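## Task

Using the steel tweezers, take the yellow piece alone out of its pocket and set it in the tray without crushing it. It must travel only pinched between the tweezer tips until it rests in the tray. No arm or gripper may touch the piece, and neither the tweezers nor any arm or gripper may touch the board. At the end the tweezers are still held, the tips are clear of the piece, and the arms are in contact with nothing else.

## Robot and tools

Robot: two arms, left_arm and right_arm, each ending in a parallel two-finger gripper with a wrist camera. Each arm has six joints (waist, shoulder, elbow, forearm roll, wrist pitch, wrist roll) plus the gripper. There are two scenes, each with its own goal. Do them in order and call finished_scene with that scene's number once its goal is met and stable. Objects may get a small nudge now and then. Anything that leaves the table, or is set down off it, fails the scene.

Frame: all poses and targets are in the scene frame. The origin is on the table surface, halfway between the two arms' nominal bases. +z points up, +x points out over the table, and left_arm sits on the +y side. The real bases are offset from nominal, and only a BASES line gives their true place. Reported hand positions can be off by a few centimetres, most at long reach. Gripper axes: the fingers point along the gripper's +z and close along its y. end_effector_position is the point between the pads, about 5 mm short of the fingertips.

Row format, used by every motion tool: 16 numbers. First left_arm as x, y, z (metres), qw, qx, qy, qz (unit quaternion, w first), opening. Then the same 8 numbers for right_arm. Position and quaternion are an absolute pose in the scene frame, not an offset. Opening runs from -1 (closed) to +1 (fully open, 0.070 m). Every row must carry both arms. For an arm that should stay still, repeat the exact pose from the last result before it stopped, along with its current opening. Sending 0 as an opening really commands half open. To hold a gripper's orientation, keep sending one fixed quaternion rather than copying the drifting reported one.

execute_actions(actions, cameras): actions is a list of actions. Each action is a list of up to 15 rows, one per 1/30 s control step, and a short table repeats its last row to fill the 15 steps (0.5 s). Each row is an absolute target. A target more than 0.6 m from that gripper's current position along any of its axes gets the action refused. A bad first action rejects the whole call. Each step, the controller clips the command to within 70 mm and 16 degrees of the measured pose, so a single action may fall short. The result's Hand target line shows where the arm is actually heading, and you must command the rest yourself. An empty actions list returns the full state and images. cameras chooses which images come back: omitted, null or ["all"] gives all, [] gives none.

move(target, speed, blend, opening_speed, blocking, cameras): drives each gripper in a straight line from its Hand target to the target row, with no 0.6 m limit. target is one row or a list of up to 15 rows, all sharing a 10 s cap. speed is in m/s, from 0.002 to 0.5, default 0.25, and turns run at up to twice that in rad/s. Give one value, or one per target. blend, in metres, rounds the corners at intermediate targets. opening_speed ramps the opening, per second on the -1..1 scale, minimum 0.2. Openings in later list rows are applied only after all arms come to rest at that row. blocking=false returns after about 0.5 s while the move carries on, and a new move replaces the running one. The move: line reports the ending (done, off_target, moving, held, fault) and limits (paced = clipped, held = steps withheld). Neither done nor off_target tells you about contact. Moves do not avoid obstacles or the other arm. Faster moves lag, stray and hit harder. Avoid paths that pass close to an arm's own base, since they can flip its shoulder posture.

wait(seconds 0..10, cameras): lets time run with the last commands held. stop(cameras): brakes a running move. zoom_image(camera, region [x0,y0,x1,y1] pixels, at most 504x504): gives a closer look at the latest image from cam_head_left, cam_head_right, cam_left_wrist or cam_right_wrist. finished_scene(scene 1..2): ends the scene for good.

Results: end_effector_position and end_effector_quat_wxyz per arm, Joint positions (the last value is the measured opening in metres), grip_measured (the opening on the -1..1 scale), Joint torques (include gravity, have an offset, positive toward increasing joint angle), Hand target, Tool commands, and step readings after execute_actions. Quiet values are left out. Camera calibration lines give K, distortion and T_world_to_cam, which you can use to project scene points into images. Fixed cameras may have shifted by about 2 degrees or 9 mm, and wrist images can lag while the arm moves.

Gripping: to hold something, command about 0.05 below the grip_measured value at first contact for full force (about 20 N per pad), or less below it for a lighter hold. Going from fully open to closed takes about 1 s, and a quick close squeezes harder. Objects under about 2 mm wide get proportionally less force. For this job, hold the tweezers firmly in one gripper. Squeeze their arms only enough to pinch the piece gently so it is not crushed. Keep the tweezers, fingers and arms clear of the board, and do not let go of the tweezers at the end.

Hazards: if contact torque hits a joint's limit (waist/shoulder/elbow 20.4 N m; forearm roll, wrist pitch, wrist roll 7.12 N m, with those motors giving only about 4 N m), that arm stops for 10 s. Motors heat up when holding loads, reaching far, or pushing at unreachable poses. MOTOR HOT appears at 65 °C, and at 80 °C the arm goes limp for 30-60 s. The clearance check holds back commands that bring the two arms too close, but collisions between the arms can still happen and may end the scene. Drops, slams and hard pushes lower the result, and any fault stop costs. Move smoothly, keep effort low and finish quickly, because simulated time keeps running while you think.

Each tool is called after ">>>" as a command line: name --argument value for each argument, lists and objects as JSON in quotes; but a table of rows of numbers goes row by row, as --pt "numbers of a row", without its own name.

## Session

>>> execute_actions --actions '[]'

Scene clock: 0.00 s.
left_arm: end_effector_position=(+0.3506, +0.5379, +0.2713) grip_measured=+1.00 end_effector_quat_wxyz=(+0.514, -0.312, +0.777, +0.190) | right_arm: end_effector_position=(+0.3371, -0.1147, +0.1460) grip_measured=+1.00 end_effector_quat_wxyz=(+0.510, -0.129, +0.806, -0.271)
Joint positions: left_arm=[0.534 1.348 -0.865 1.43 0.141 -1.518 0.07] | right_arm=[0.908 1.719 -0.584 -1.642 1.135 1.939 0.07]
Joint torques (N m): no reading
Motor temperatures (°C): left_arm=[25 34 26 32 27 29] | right_arm=[26 28 27 24 25 28]
Hand target: left_arm +0.3506, +0.5379, +0.2713; +0.514, -0.312, +0.777, +0.190 | right_arm +0.3371, -0.1147, +0.1460; +0.510, -0.129, +0.806, -0.271
Tool commands: left_gripper/opening=+1.0 right_gripper/opening=+1.0

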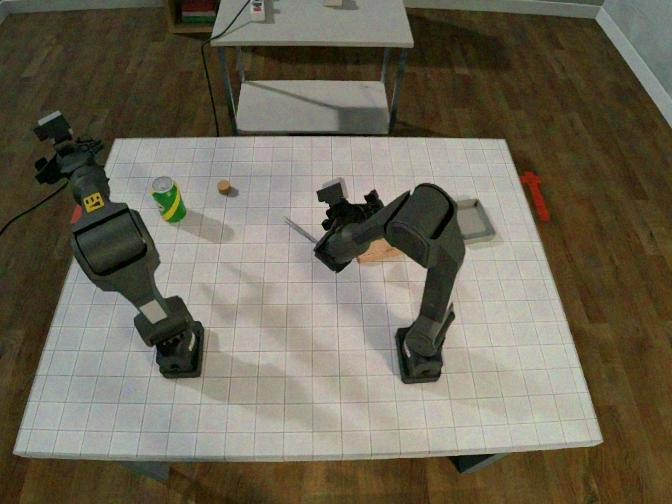

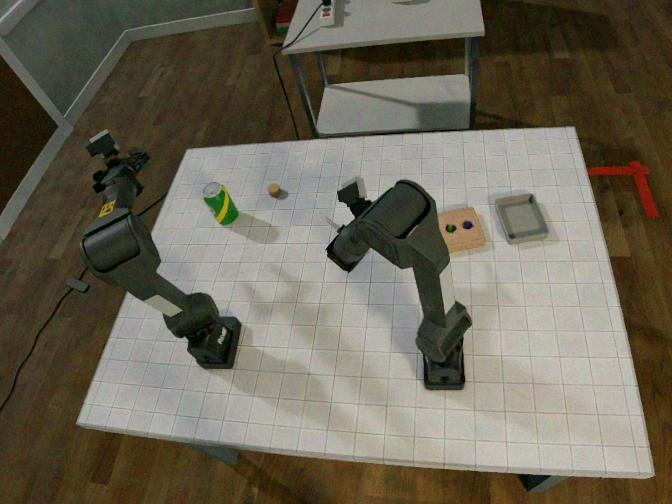

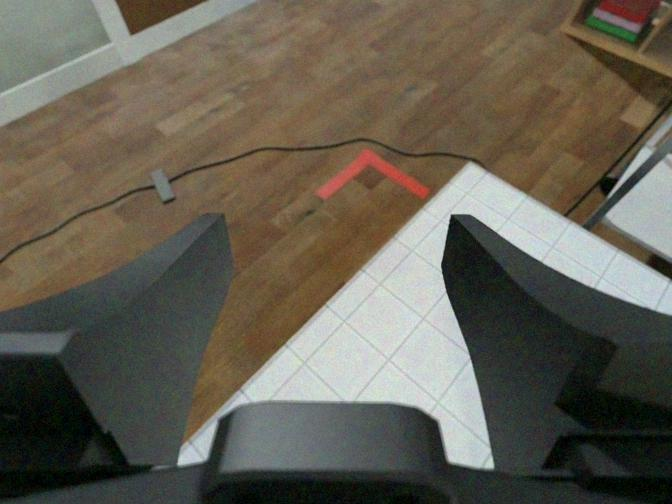

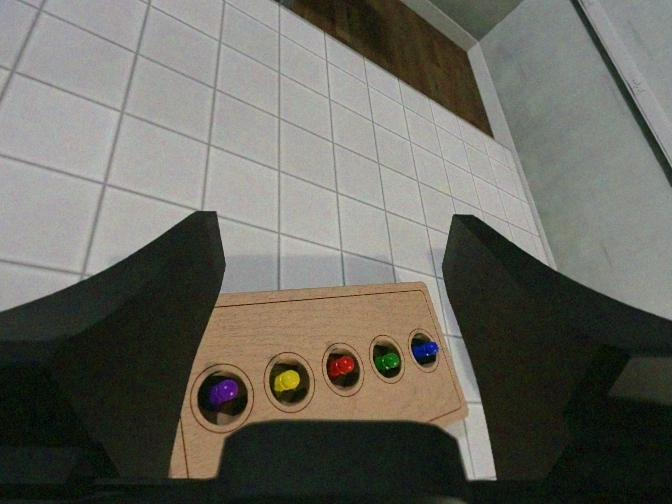

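>>> zoom_image --camera "cam_head_left" --region '[260, 170, 420, 290]'

>>> zoom_image --camera "cam_head_right" --region '[300, 160, 560, 300]'

>>> zoom_image --camera "cam_right_wrist" --region '[170, 270, 480, 480]'

Scaled by 3.150 from the camera's 672x504 image, which has a finer 960x720 frame.

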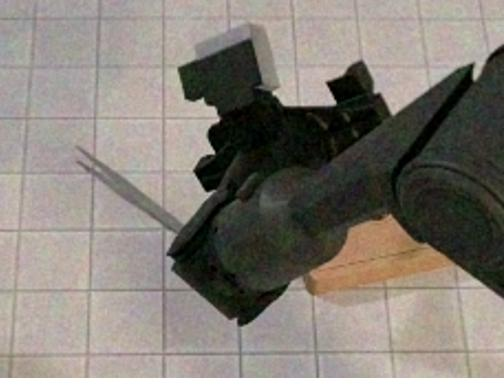

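Scaled by 1.938 from the camera's 672x504 image, which has a finer 960x720 frame.

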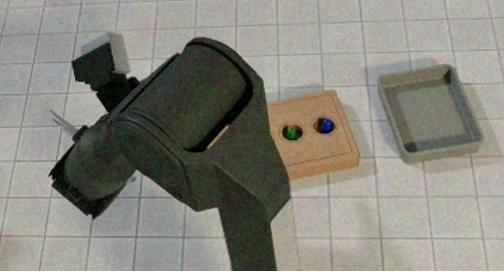

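Scaled by 1.626 from the camera's 672x504 image, which has a finer 960x720 frame.

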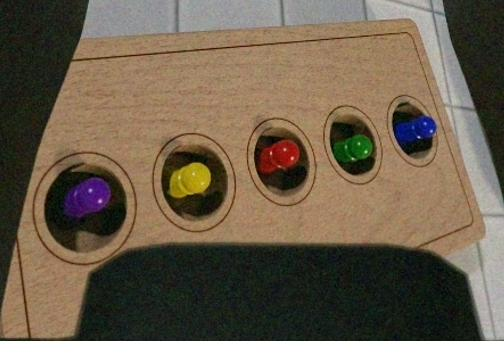

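>>> move --pt "0.3506 0.5379 0.2713 0.514 -0.312 0.777 0.190 1 0.30 -0.13 0.32 0.510 -0.129 0.806 -0.271 1" --pt "0.3506 0.5379 0.2713 0.514 -0.312 0.777 0.190 1 0.22 -0.10 0.34 0.259 0 0.966 0 1" --speed 0.2

Scene clock: 6.97 s.
left_arm: end_effector_position=(+0.3505, +0.5381, +0.2713) grip_measured=+1.00 end_effector_quat_wxyz=(+0.514, -0.312, +0.776, +0.190) | right_arm: end_effector_position=(+0.2203, -0.1000, +0.3397) grip_measured=+1.00 end_effector_quat_wxyz=(+0.333, -0.032, +0.935, +0.118)
Joint positions: left_arm=[0.534 1.348 -0.865 1.431 0.141 -1.519 0.07] | right_arm=[0.755 0.978 -1.202 -0.297 1.219 0.741 0.07]
Joint torques (N m): left_arm=[-0.29 -5.33 -6.17 0.22 0.09 -0.16] | right_arm=[-1.26 -1.09 -4.51 -0.27 -0.48 -0.13]
Hand target: left_arm +0.3506, +0.5379, +0.2713; +0.514, -0.312, +0.776, +0.190 | right_arm +0.2204, -0.1001, +0.3396; +0.333, -0.032, +0.935, +0.118
Off the commanded pose: left_arm 0.000 m, 0 deg | right_arm 0.000 m, 17 deg; orientation clipped.
joint sent to its limit (right arm) — joint 5 (wrist pitch), upper limit. The joint targets are off in orientation, not in position.
move: off_target (right_arm); limits=paced
camera_calibration:
cam_left_wrist: T_world_to_cam=[[0.687958, -0.725727, 0.00581724, 0.151262], [-0.623341, -0.594967, -0.507406, 0.673507], [0.371699, 0.345448, -0.861688, 0.0360198], [0, 0, 0, 1]]
cam_right_wrist: T_world_to_cam=[[0.149542, -0.970958, -0.186756, -0.0696153], [-0.986126, -0.132696, -0.0997323, 0.239879], [0.0720541, 0.19908, -0.977331, 0.457879], [0, 0, 0, 1]]

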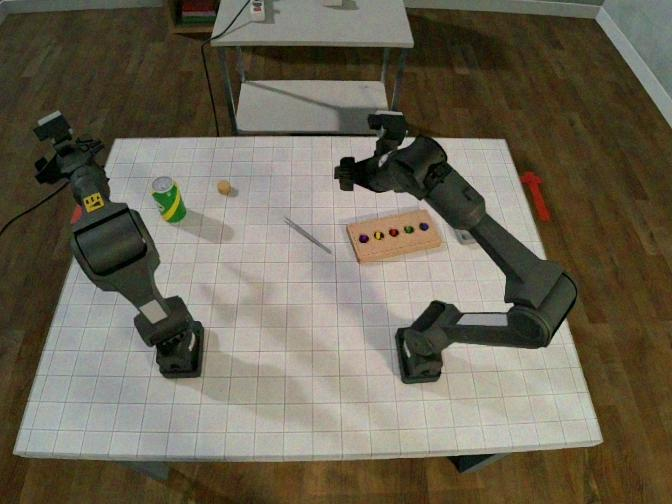

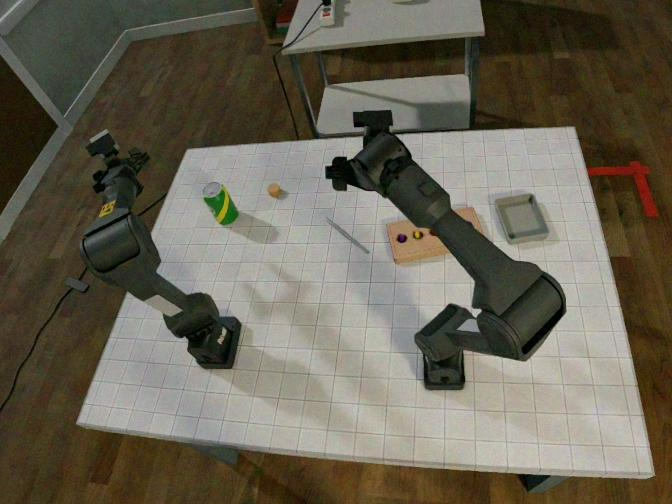

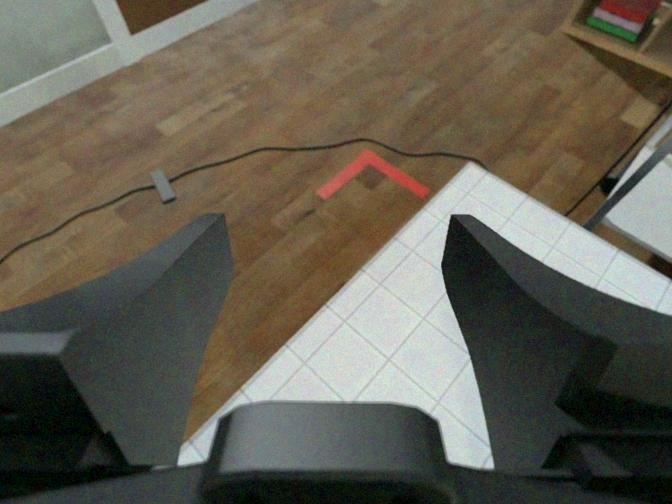

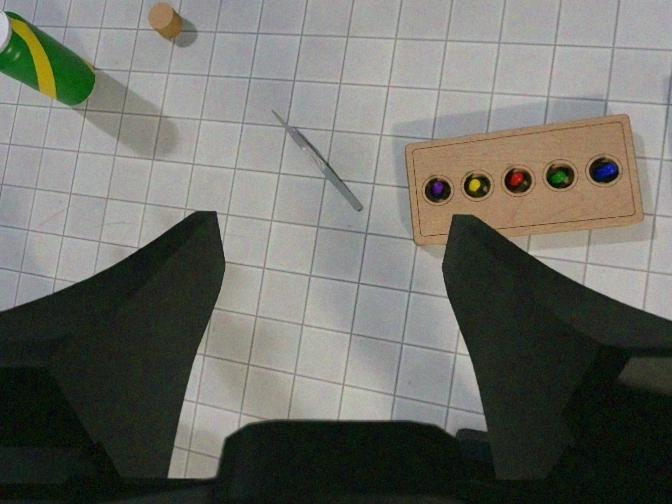

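>>> zoom_image --camera "cam_right_wrist" --region '[240, 80, 400, 230]'

>>> zoom_image --camera "cam_right_wrist" --region '[390, 90, 670, 260]'

>>> zoom_image --camera "cam_head_right" --region '[310, 170, 570, 290]'

>>> zoom_image --camera "cam_head_left" --region '[270, 190, 450, 280]'

Scaled by 3.150 from the camera's 672x504 image, which has a finer 960x720 frame.

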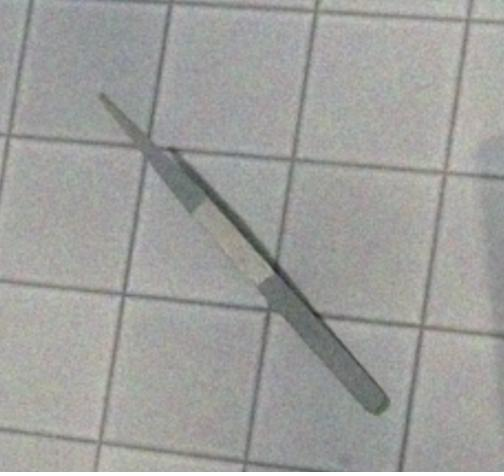

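Scaled by 1.800 from the camera's 672x504 image, which has a finer 960x720 frame.

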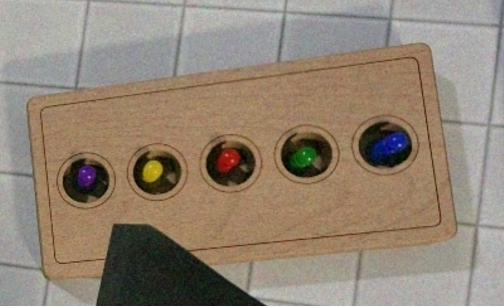

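Scaled by 1.938 from the camera's 672x504 image, which has a finer 960x720 frame.

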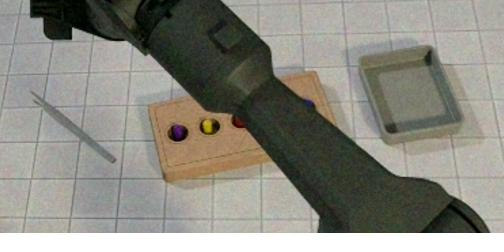

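Scaled by 2.800 from the camera's 672x504 image, which has a finer 960x720 frame.

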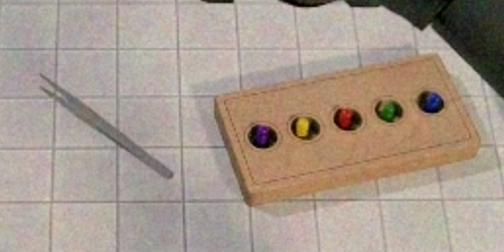

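>>> move --pt "0.3505 0.5381 0.2713 0.514 -0.312 0.776 0.190 1 0.20 -0.33 0.30 0.462 0 0.887 0 1" --pt "0.30 0.15 0.25 0 0.9048 0.4258 0 1 0.20 -0.33 0.30 0.462 0 0.887 0 1" --pt "0.289 -0.024 0.20 0 0.9048 0.4258 0 1 0.20 -0.33 0.30 0.462 0 0.887 0 1" --speed 0.22 --blend 0.03

Scene clock: 30.93 s.
left_arm: end_effector_position=(+0.2889, -0.0240, +0.1995) grip_measured=+1.00 end_effector_quat_wxyz=(+0.469, +0.799, +0.373, +0.051) | right_arm: end_effector_position=(+0.2008, -0.3299, +0.2996) grip_measured=+1.00 end_effector_quat_wxyz=(+0.426, +0.045, +0.899, -0.086)
Joint positions: left_arm=[-0.76 1.451 -0.802 1.754 -0.266 -0.34 0.07] | right_arm=[-1.241 0.744 -0.832 0.742 1.22 -1.164 0.07]
Joint torques (N m): left_arm=[0.13 -5.18 -6.56 0.15 -0.12 -0.19] | right_arm=[0.43 -0.47 -4.6 0.43 -0.02 0.07]
Hand target: left_arm +0.2890, -0.0240, +0.1996; +0.469, +0.799, +0.373, +0.050 | right_arm +0.2009, -0.3298, +0.2998; +0.426, +0.045, +0.899, -0.086
Off the commanded pose: left_arm 0.001 m, 56 deg; orientation clipped | right_arm 0.001 m, 12 deg.
joint read past its limit (left arm) — joint 4 (forearm roll), upper limit.
joint sent to its limit (left arm) — joint 4 (forearm roll), upper limit. The joint targets are off in orientation, not in position.
joint sent to its limit (right arm) — joint 5 (wrist pitch), upper limit. The joint targets are off in orientation, not in position.
move: off_target (left_arm, right_arm); limits=paced
camera_calibration:
cam_left_wrist: T_world_to_cam=[[-0.530549, 0.277513, -0.80094, 0.323209], [0.328473, 0.93837, 0.107547, -0.0966264], [0.781424, -0.206028, -0.589007, 0.00517203], [0, 0, 0, 1]]
cam_right_wrist: T_world_to_cam=[[-0.145368, -0.980639, 0.131205, -0.336693], [-0.952501, 0.102846, -0.286643, 0.313123], [0.267599, -0.166642, -0.949011, 0.297534], [0, 0, 0, 1]]

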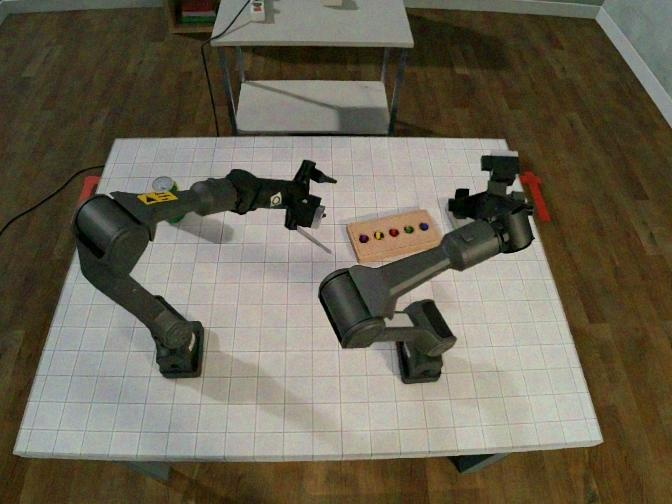

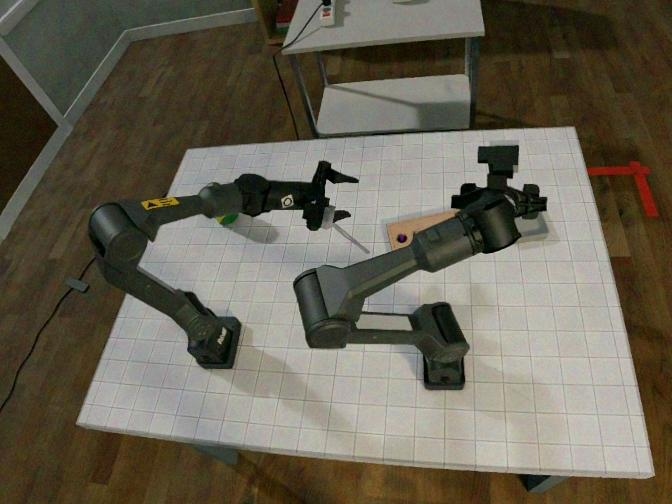

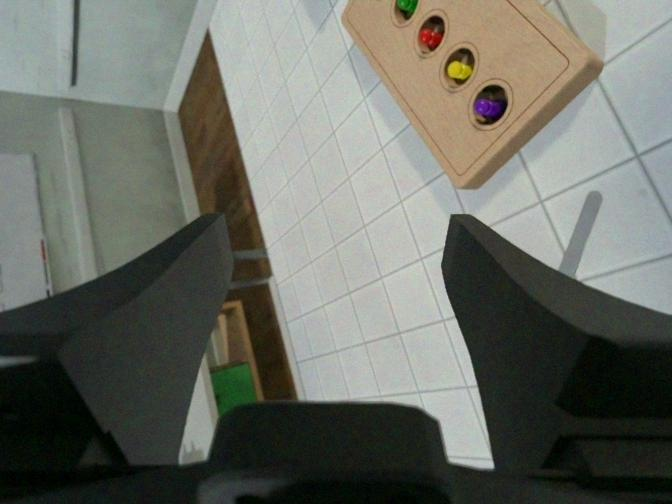

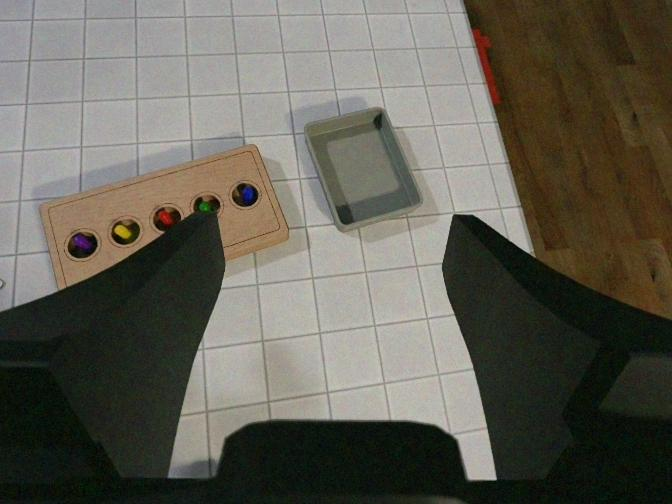

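>>> move --pt "0.27 0.02 0.27 0.462 0.3314 0.8001 -0.1914 1 0.2008 -0.3299 0.2996 0.426 0.045 0.899 -0.086 1" --pt "0.28 -0.01 0.17 0.16 0.377 0.91 -0.066 1 0.2008 -0.3299 0.2996 0.426 0.045 0.899 -0.086 1" --speed '[0.1,0.15]' --cameras '["cam_left_wrist","cam_head_left"]'

Scene clock: 43.73 s.
left_arm: end_effector_position=(+0.2798, -0.0102, +0.1693) grip_measured=+1.00 end_effector_quat_wxyz=(+0.381, +0.354, +0.825, -0.220) | right_arm: end_effector_position=(+0.2008, -0.3299, +0.2996) grip_measured=+1.00 end_effector_quat_wxyz=(+0.426, +0.045, +0.899, -0.086)
Joint positions: left_arm=[-0.829 1.446 -0.717 1.754 -0.119 -1.783 0.07] | right_arm=[-1.241 0.744 -0.832 0.742 1.22 -1.164 0.07]
Joint torques (N m): left_arm=[0.15 -6.72 -6.21 -0.18 -0.03 -0.17] | right_arm=[0.49 -0.4 -3.9 0.45 -0.55 0.07]
Hand target: left_arm +0.2800, -0.0100, +0.1696; +0.382, +0.353, +0.825, -0.220 | right_arm +0.2008, -0.3299, +0.2996; +0.426, +0.045, +0.899, -0.086
Off the commanded pose: left_arm 0.001 m, 33 deg; orientation clipped | right_arm 0.000 m, 0 deg.
joint sent to its limit (left arm) — joint 4 (forearm roll), upper limit. The joint targets are off in orientation, not in position.
move: off_target (left_arm); limits=paced
camera_calibration:
cam_left_wrist: T_world_to_cam=[[-0.748775, -0.658914, 0.0718897, 0.194116], [-0.649607, 0.707964, -0.277126, 0.233097], [0.131707, -0.254205, -0.95814, 0.241121], [0, 0, 0, 1]]
Images, in order: cam_head_left, cam_left_wrist.

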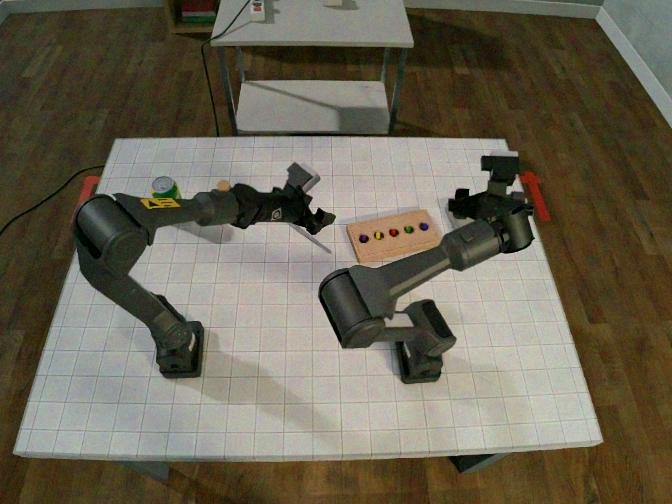

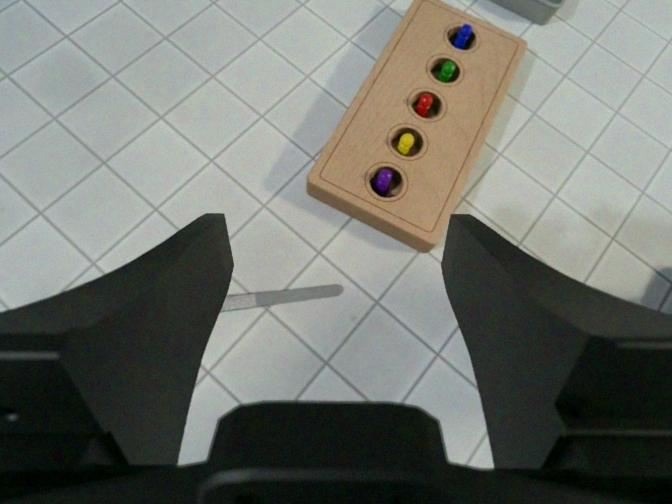

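>>> move --pt "0.27 0.02 0.23 0.511 0.094 0.814 0.258 1 0.2008 -0.3299 0.2996 0.426 0.045 0.899 -0.086 1" --pt "0.28 0.0 0.17 0.1192 0.4032 0.9057 -0.0531 1 0.2008 -0.3299 0.2996 0.426 0.045 0.899 -0.086 1" --speed '[0.2,0.2]' --cameras '["cam_left_wrist","cam_head_left"]'

Scene clock: 52.30 s.
left_arm: end_effector_position=(+0.2800, +0.0001, +0.1698) grip_measured=+1.00 end_effector_quat_wxyz=(+0.119, +0.403, +0.906, -0.053) | right_arm: end_effector_position=(+0.2008, -0.3299, +0.2996) grip_measured=+1.00 end_effector_quat_wxyz=(+0.426, +0.045, +0.899, -0.086)
Joint positions: left_arm=[-0.875 1.715 -1.371 -0.004 1.053 0.012 0.07] | right_arm=[-1.241 0.744 -0.832 0.742 1.22 -1.164 0.07]
Joint torques (N m): left_arm=[-0.24 -9.6 -5.6 0.03 -0.48 -0.16] | right_arm=[0.42 -0.5 -4.03 0.51 -0.49 0.04]
Off the commanded pose: left_arm 0.000 m, 0 deg | right_arm 0.000 m, 0 deg.
move: done; limits=paced
camera_calibration:
cam_left_wrist: T_world_to_cam=[[-0.748033, -0.663342, -0.0205894, 0.216513], [-0.625129, 0.693846, 0.357478, 0.11153], [-0.222844, 0.280276, -0.933695, 0.339329], [0, 0, 0, 1]]
Images, in order: cam_head_left, cam_left_wrist.

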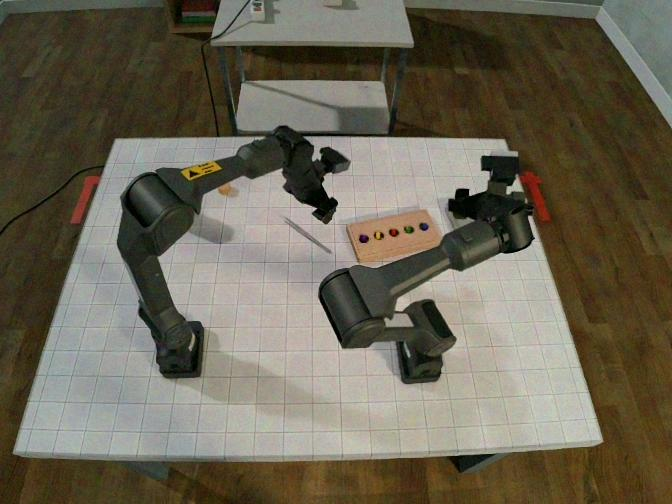

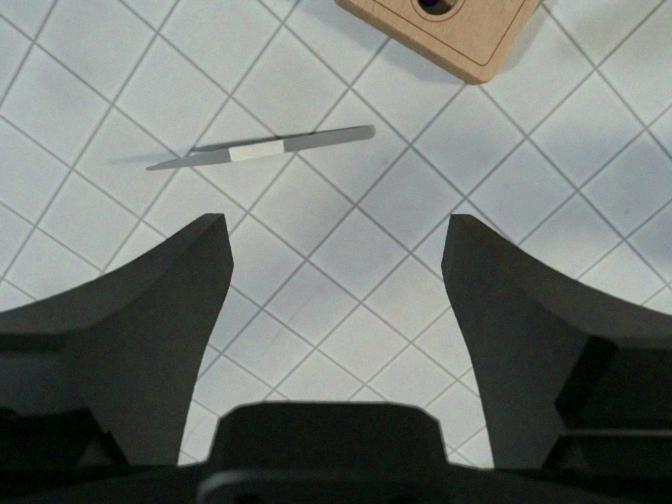

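>>> move --pt "0.285 -0.016 0.17 0 0.9048 0.4258 0 -0.1 0.2008 -0.3299 0.2996 0.426 0.045 0.899 -0.086 1" --pt "0.288 -0.0187 0.09 0 0.9048 0.4258 0 -0.1 0.2008 -0.3299 0.2996 0.426 0.045 0.899 -0.086 1" --speed '[0.25,0.15]'

Scene clock: 57.87 s.
left_arm: end_effector_position=(+0.2878, -0.0189, +0.0894) grip_measured=-0.10 end_effector_quat_wxyz=(+0.000, +0.905, +0.426, +0.000) | right_arm: end_effector_position=(+0.2008, -0.3299, +0.2996) grip_measured=+1.00 end_effector_quat_wxyz=(+0.426, +0.045, +0.899, -0.086)
Joint positions: left_arm=[-0.894 2.045 -1.568 -0.001 1.181 1.417 0.032] | right_arm=[-1.241 0.744 -0.832 0.742 1.22 -1.164 0.07]
Joint torques (N m): left_arm=[0.38 -12.82 -5.65 -0.03 0.23 0.1] | right_arm=[0.39 -0.45 -3.87 0.55 -0.42 0]
Off the commanded pose: left_arm 0.001 m, 0 deg | right_arm 0.000 m, 0 deg.
move: done
camera_calibration:
cam_left_wrist: T_world_to_cam=[[-0.761762, 0.647617, -0.0176535, 0.236527], [0.516929, 0.624013, 0.585997, -0.192142], [0.390517, 0.437264, -0.810121, 0.0866139], [0, 0, 0, 1]]
cam_right_wrist: T_world_to_cam=[[-0.145368, -0.980639, 0.131205, -0.336693], [-0.952501, 0.102846, -0.286643, 0.313123], [0.267599, -0.166642, -0.949011, 0.297534], [0, 0, 0, 1]]

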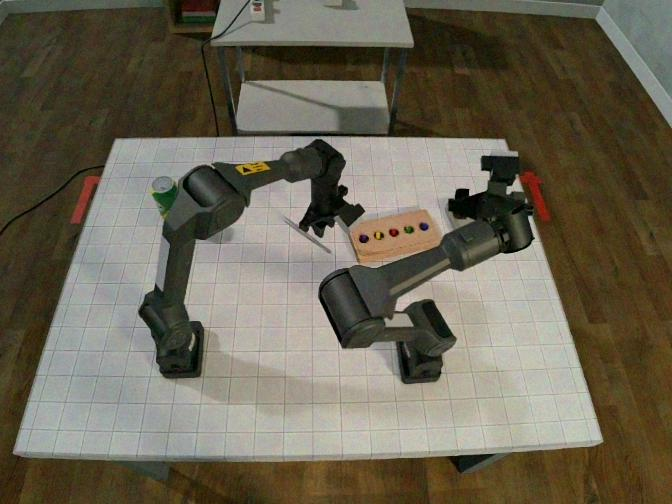

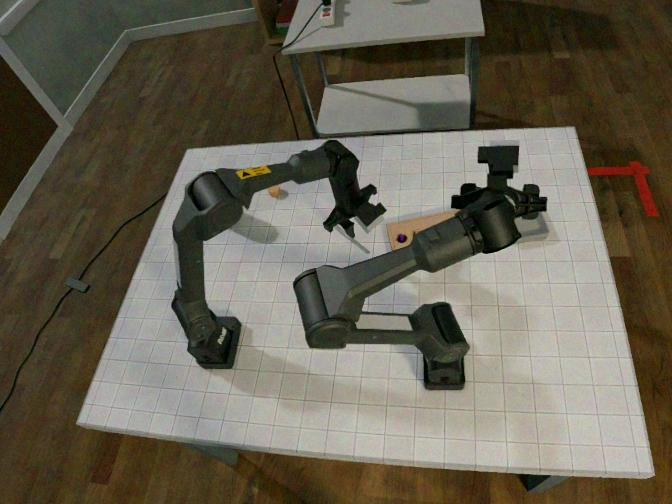

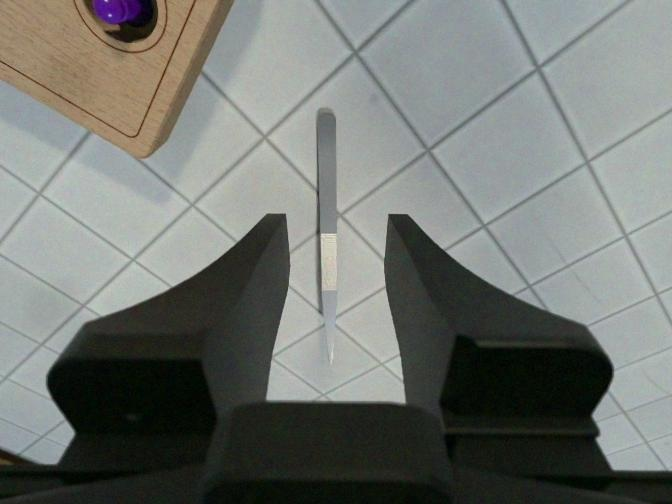

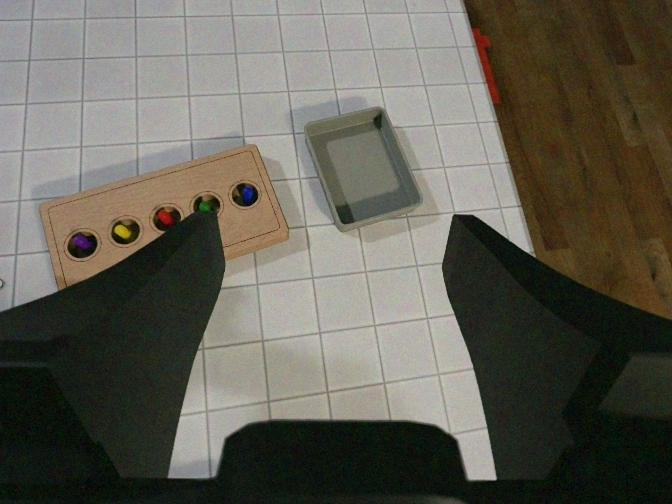

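>>> move --target '[0.2892,-0.025,0.035,0,0.9048,0.4258,0,-0.1,0.2008,-0.3299,0.2996,0.426,0.045,0.899,-0.086,1]' --speed 0.1

>>> zoom_image --camera "cam_left_wrist" --region '[220, 100, 470, 300]'

>>> zoom_image --camera "cam_head_left" --region '[260, 130, 400, 280]'

Scene clock: 60.53 s.
left_arm: end_effector_position=(+0.2891, -0.0247, +0.0343) grip_measured=-0.10 end_effector_quat_wxyz=(-0.001, +0.905, +0.426, +0.000) | right_arm: end_effector_position=(+0.2008, -0.3299, +0.2996) grip_measured=+1.00 end_effector_quat_wxyz=(+0.426, +0.045, +0.899, -0.086)
Joint positions: left_arm=[-0.901 2.139 -1.495 -0.001 1.016 1.409 0.032] | right_arm=[-1.241 0.744 -0.832 0.742 1.22 -1.164 0.07]
Joint torques (N m): left_arm=[-0.39 -13 -5.57 -0.13 0.21 -0.16] | right_arm=[0.26 -0.5 -4.07 0.56 -0.4 0]
Off the commanded pose: left_arm 0.001 m, 0 deg | right_arm 0.000 m, 0 deg.
move: done
camera_calibration:
cam_left_wrist: T_world_to_cam=[[-0.761953, 0.647409, -0.0170356, 0.240332], [0.516971, 0.623861, 0.586122, -0.156865], [0.390088, 0.43779, -0.810044, 0.04422], [0, 0, 0, 1]]
cam_right_wrist: T_world_to_cam=[[-0.145368, -0.980639, 0.131205, -0.336693], [-0.952501, 0.102846, -0.286643, 0.313123], [0.267599, -0.166642, -0.949011, 0.297534], [0, 0, 0, 1]]

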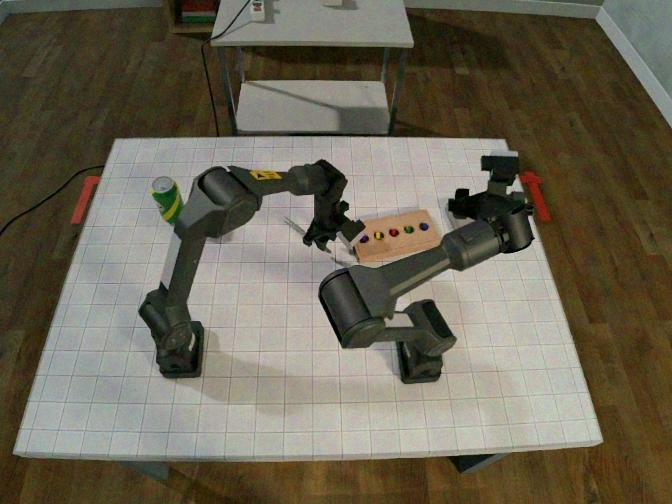

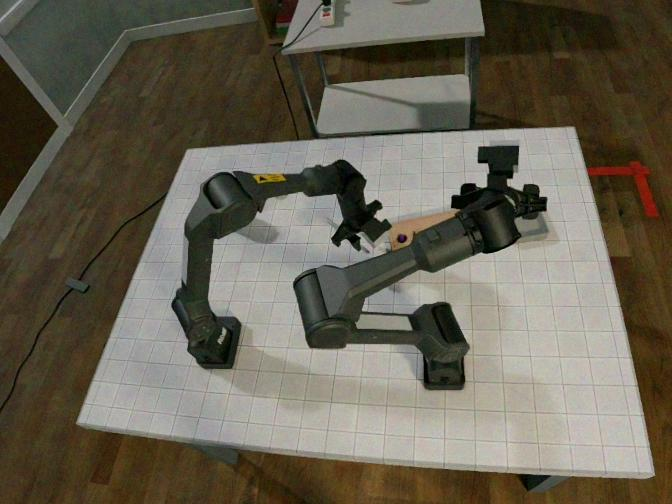

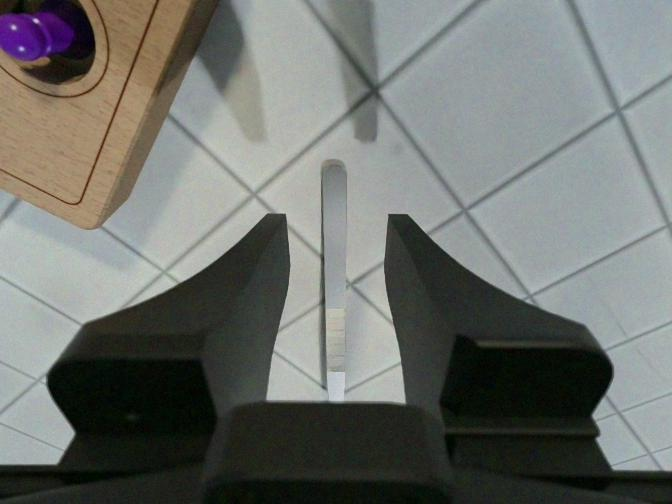

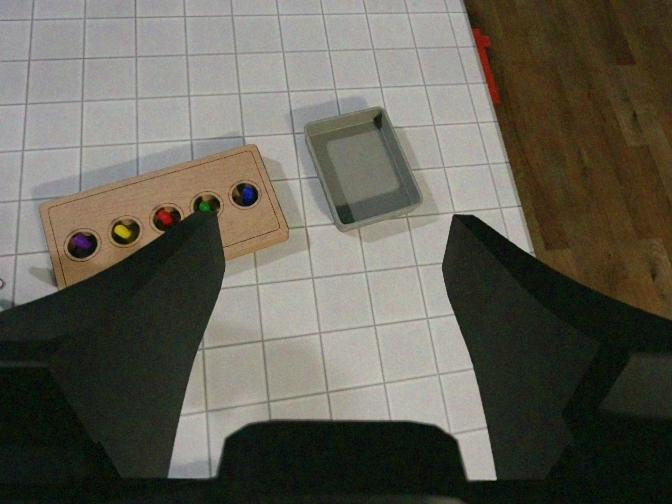

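Scaled by 2.016 from the camera's 672x504 image, which has a finer 960x720 frame.

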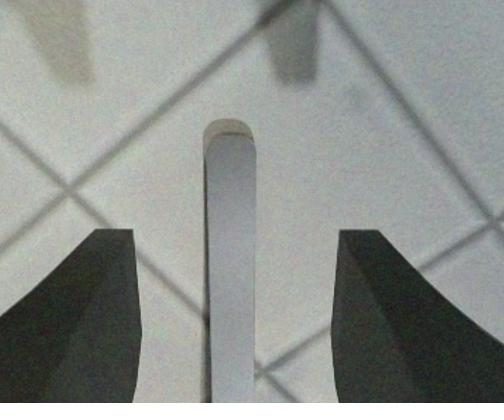

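Scaled by 3.360 from the camera's 672x504 image, which has a finer 960x720 frame.

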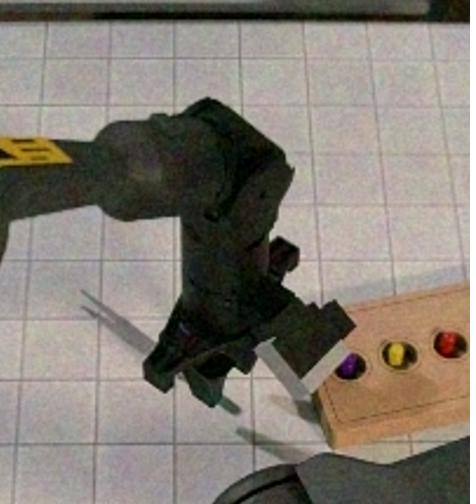

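>>> move --target '[0.2886,-0.0245,0.0155,0,0.9048,0.4258,0,-0.1,0.2008,-0.3299,0.2996,0.426,0.045,0.899,-0.086,1]' --speed 0.05 --cameras '["cam_left_wrist","cam_head_left"]'

>>> zoom_image --camera "cam_left_wrist" --region '[220, 120, 470, 320]'

>>> zoom_image --camera "cam_head_left" --region '[290, 200, 370, 280]'

Scene clock: 62.40 s.
left_arm: end_effector_position=(+0.2888, -0.0244, +0.0151) grip_measured=-0.10 end_effector_quat_wxyz=(+0.000, +0.905, +0.426, +0.000) | right_arm: end_effector_position=(+0.2008, -0.3299, +0.2996) grip_measured=+1.00 end_effector_quat_wxyz=(+0.426, +0.045, +0.899, -0.086)
Joint positions: left_arm=[-0.901 2.17 -1.465 -0.001 0.954 1.408 0.031] | right_arm=[-1.241 0.744 -0.832 0.742 1.22 -1.164 0.07]
Joint torques (N m): left_arm=[-0.39 -12.93 -4.6 -0.25 0.23 -0.16] | right_arm=[0.24 -0.4 -4.05 0.57 -0.39 -0.02]
Off the commanded pose: left_arm 0.000 m, 0 deg | right_arm 0.000 m, 0 deg.
move: done
camera_calibration:
cam_left_wrist: T_world_to_cam=[[-0.762523, 0.646702, -0.0183155, 0.239717], [0.515899, 0.624889, 0.585971, -0.145362], [0.390393, 0.437367, -0.810125, 0.0285661], [0, 0, 0, 1]]
Images, in order: cam_head_left, cam_left_wrist.

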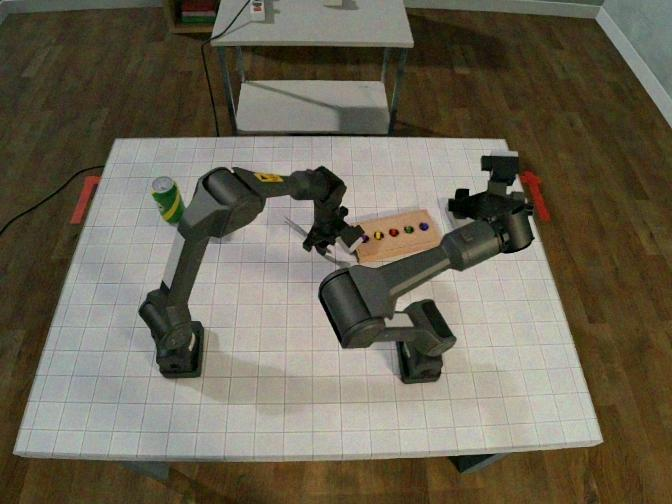

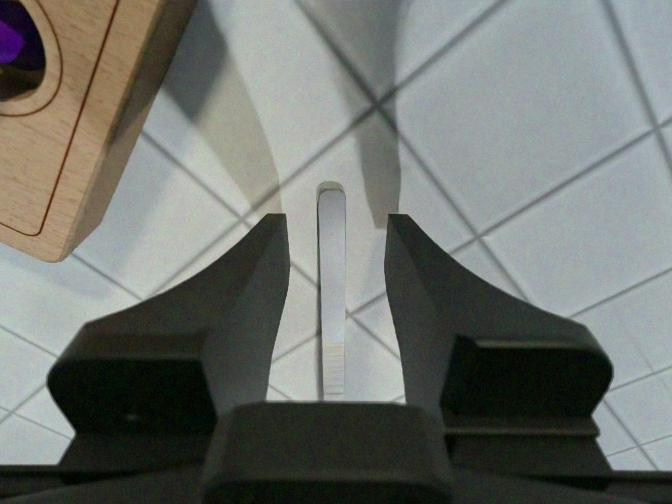

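Scaled by 2.016 from the camera's 672x504 image, which has a finer 960x720 frame.

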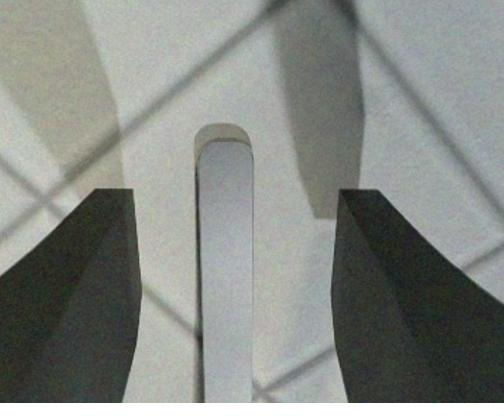

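Scaled by 6.300 from the camera's 672x504 image, which has a finer 960x720 frame.

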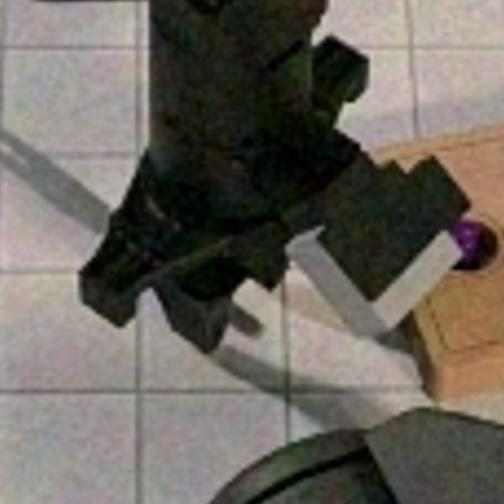

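>>> move --target '[0.2899,-0.0256,0.009,0,0.9048,0.4258,0,-0.1,0.2008,-0.3299,0.2996,0.426,0.045,0.899,-0.086,1]' --speed 0.05 --cameras '["cam_left_wrist","cam_head_left"]'

>>> zoom_image --camera "cam_left_wrist" --region '[220, 120, 470, 320]'

Scene clock: 63.77 s.
left_arm: end_effector_position=(+0.2898, -0.0256, +0.0090) grip_measured=-0.10 end_effector_quat_wxyz=(+0.000, +0.905, +0.426, +0.000) | right_arm: end_effector_position=(+0.2008, -0.3299, +0.2996) grip_measured=+1.00 end_effector_quat_wxyz=(+0.426, +0.045, +0.899, -0.086)
Joint positions: left_arm=[-0.901 2.185 -1.467 -0.001 0.94 1.408 0.031] | right_arm=[-1.241 0.744 -0.832 0.742 1.22 -1.164 0.07]
Joint torques (N m): left_arm=[0.22 -12.05 -5.35 -0.28 -0.02 0.11] | right_arm=[0.3 -0.45 -4.06 0.58 -0.37 -0.03]
Off the commanded pose: left_arm 0.000 m, 0 deg | right_arm 0.000 m, 0 deg.
move: done
camera_calibration:
cam_left_wrist: T_world_to_cam=[[-0.762526, 0.646695, -0.018437, 0.241157], [0.515845, 0.624945, 0.585959, -0.141578], [0.390459, 0.437298, -0.810131, 0.0237349], [0, 0, 0, 1]]
Images, in order: cam_head_left, cam_left_wrist.

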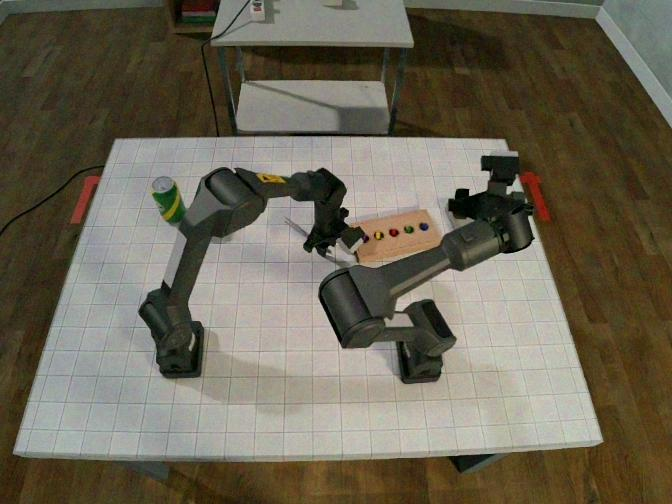

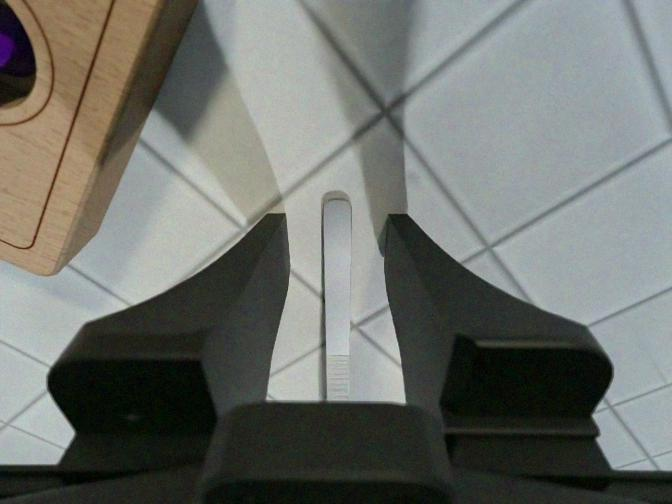

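Scaled by 2.016 from the camera's 672x504 image, which has a finer 960x720 frame.

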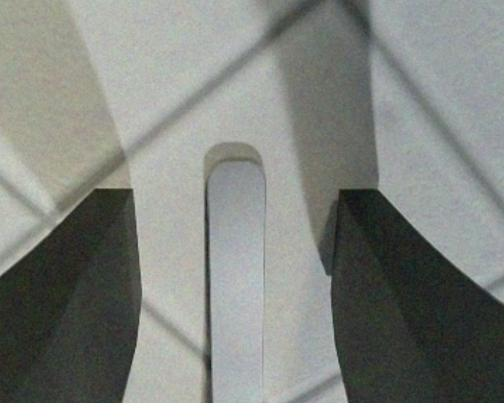

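>>> move --target '[0.2899,-0.0256,0.009,0,0.9048,0.4258,0,-0.8,0.2008,-0.3299,0.2996,0.426,0.045,0.899,-0.086,1]' --opening_speed 0.4 --cameras '["cam_left_wrist"]'

Scene clock: 66.37 s.
left_arm: end_effector_position=(+0.2898, -0.0256, +0.0090) grip_measured=-0.76 end_effector_quat_wxyz=(+0.000, +0.905, +0.426, +0.000) | right_arm: end_effector_position=(+0.2008, -0.3299, +0.2996) grip_measured=+1.00 end_effector_quat_wxyz=(+0.426, +0.045, +0.899, -0.086)
Joint positions: left_arm=[-0.901 2.185 -1.467 -0.001 0.94 1.408 0.009] | right_arm=[-1.241 0.744 -0.832 0.742 1.22 -1.164 0.07]
Joint torques (N m): left_arm=[0.22 -13.31 -5.25 -0.37 0.22 0.09] | right_arm=[0.28 -0.39 -4.06 0.61 -0.33 -0.03]
Off the commanded pose: left_arm 0.000 m, 0 deg | right_arm 0.000 m, 0 deg.
move: done
camera_calibration:
cam_left_wrist: T_world_to_cam=[[-0.762526, 0.646695, -0.018437, 0.241157], [0.515845, 0.624945, 0.585959, -0.141578], [0.390459, 0.437298, -0.810131, 0.0237349], [0, 0, 0, 1]]
Images, in order: cam_left_wrist.

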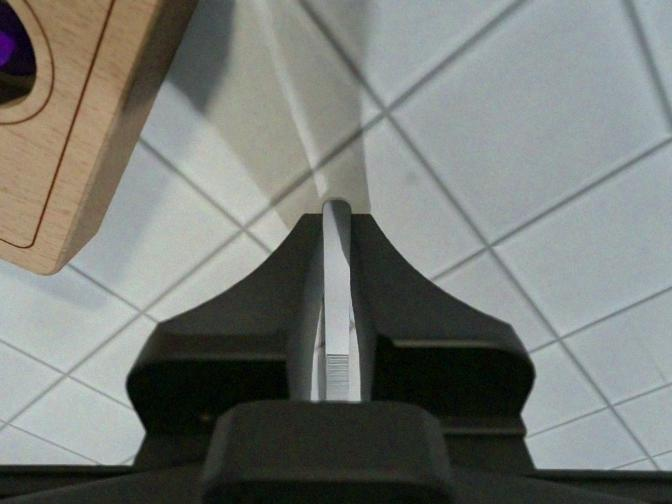

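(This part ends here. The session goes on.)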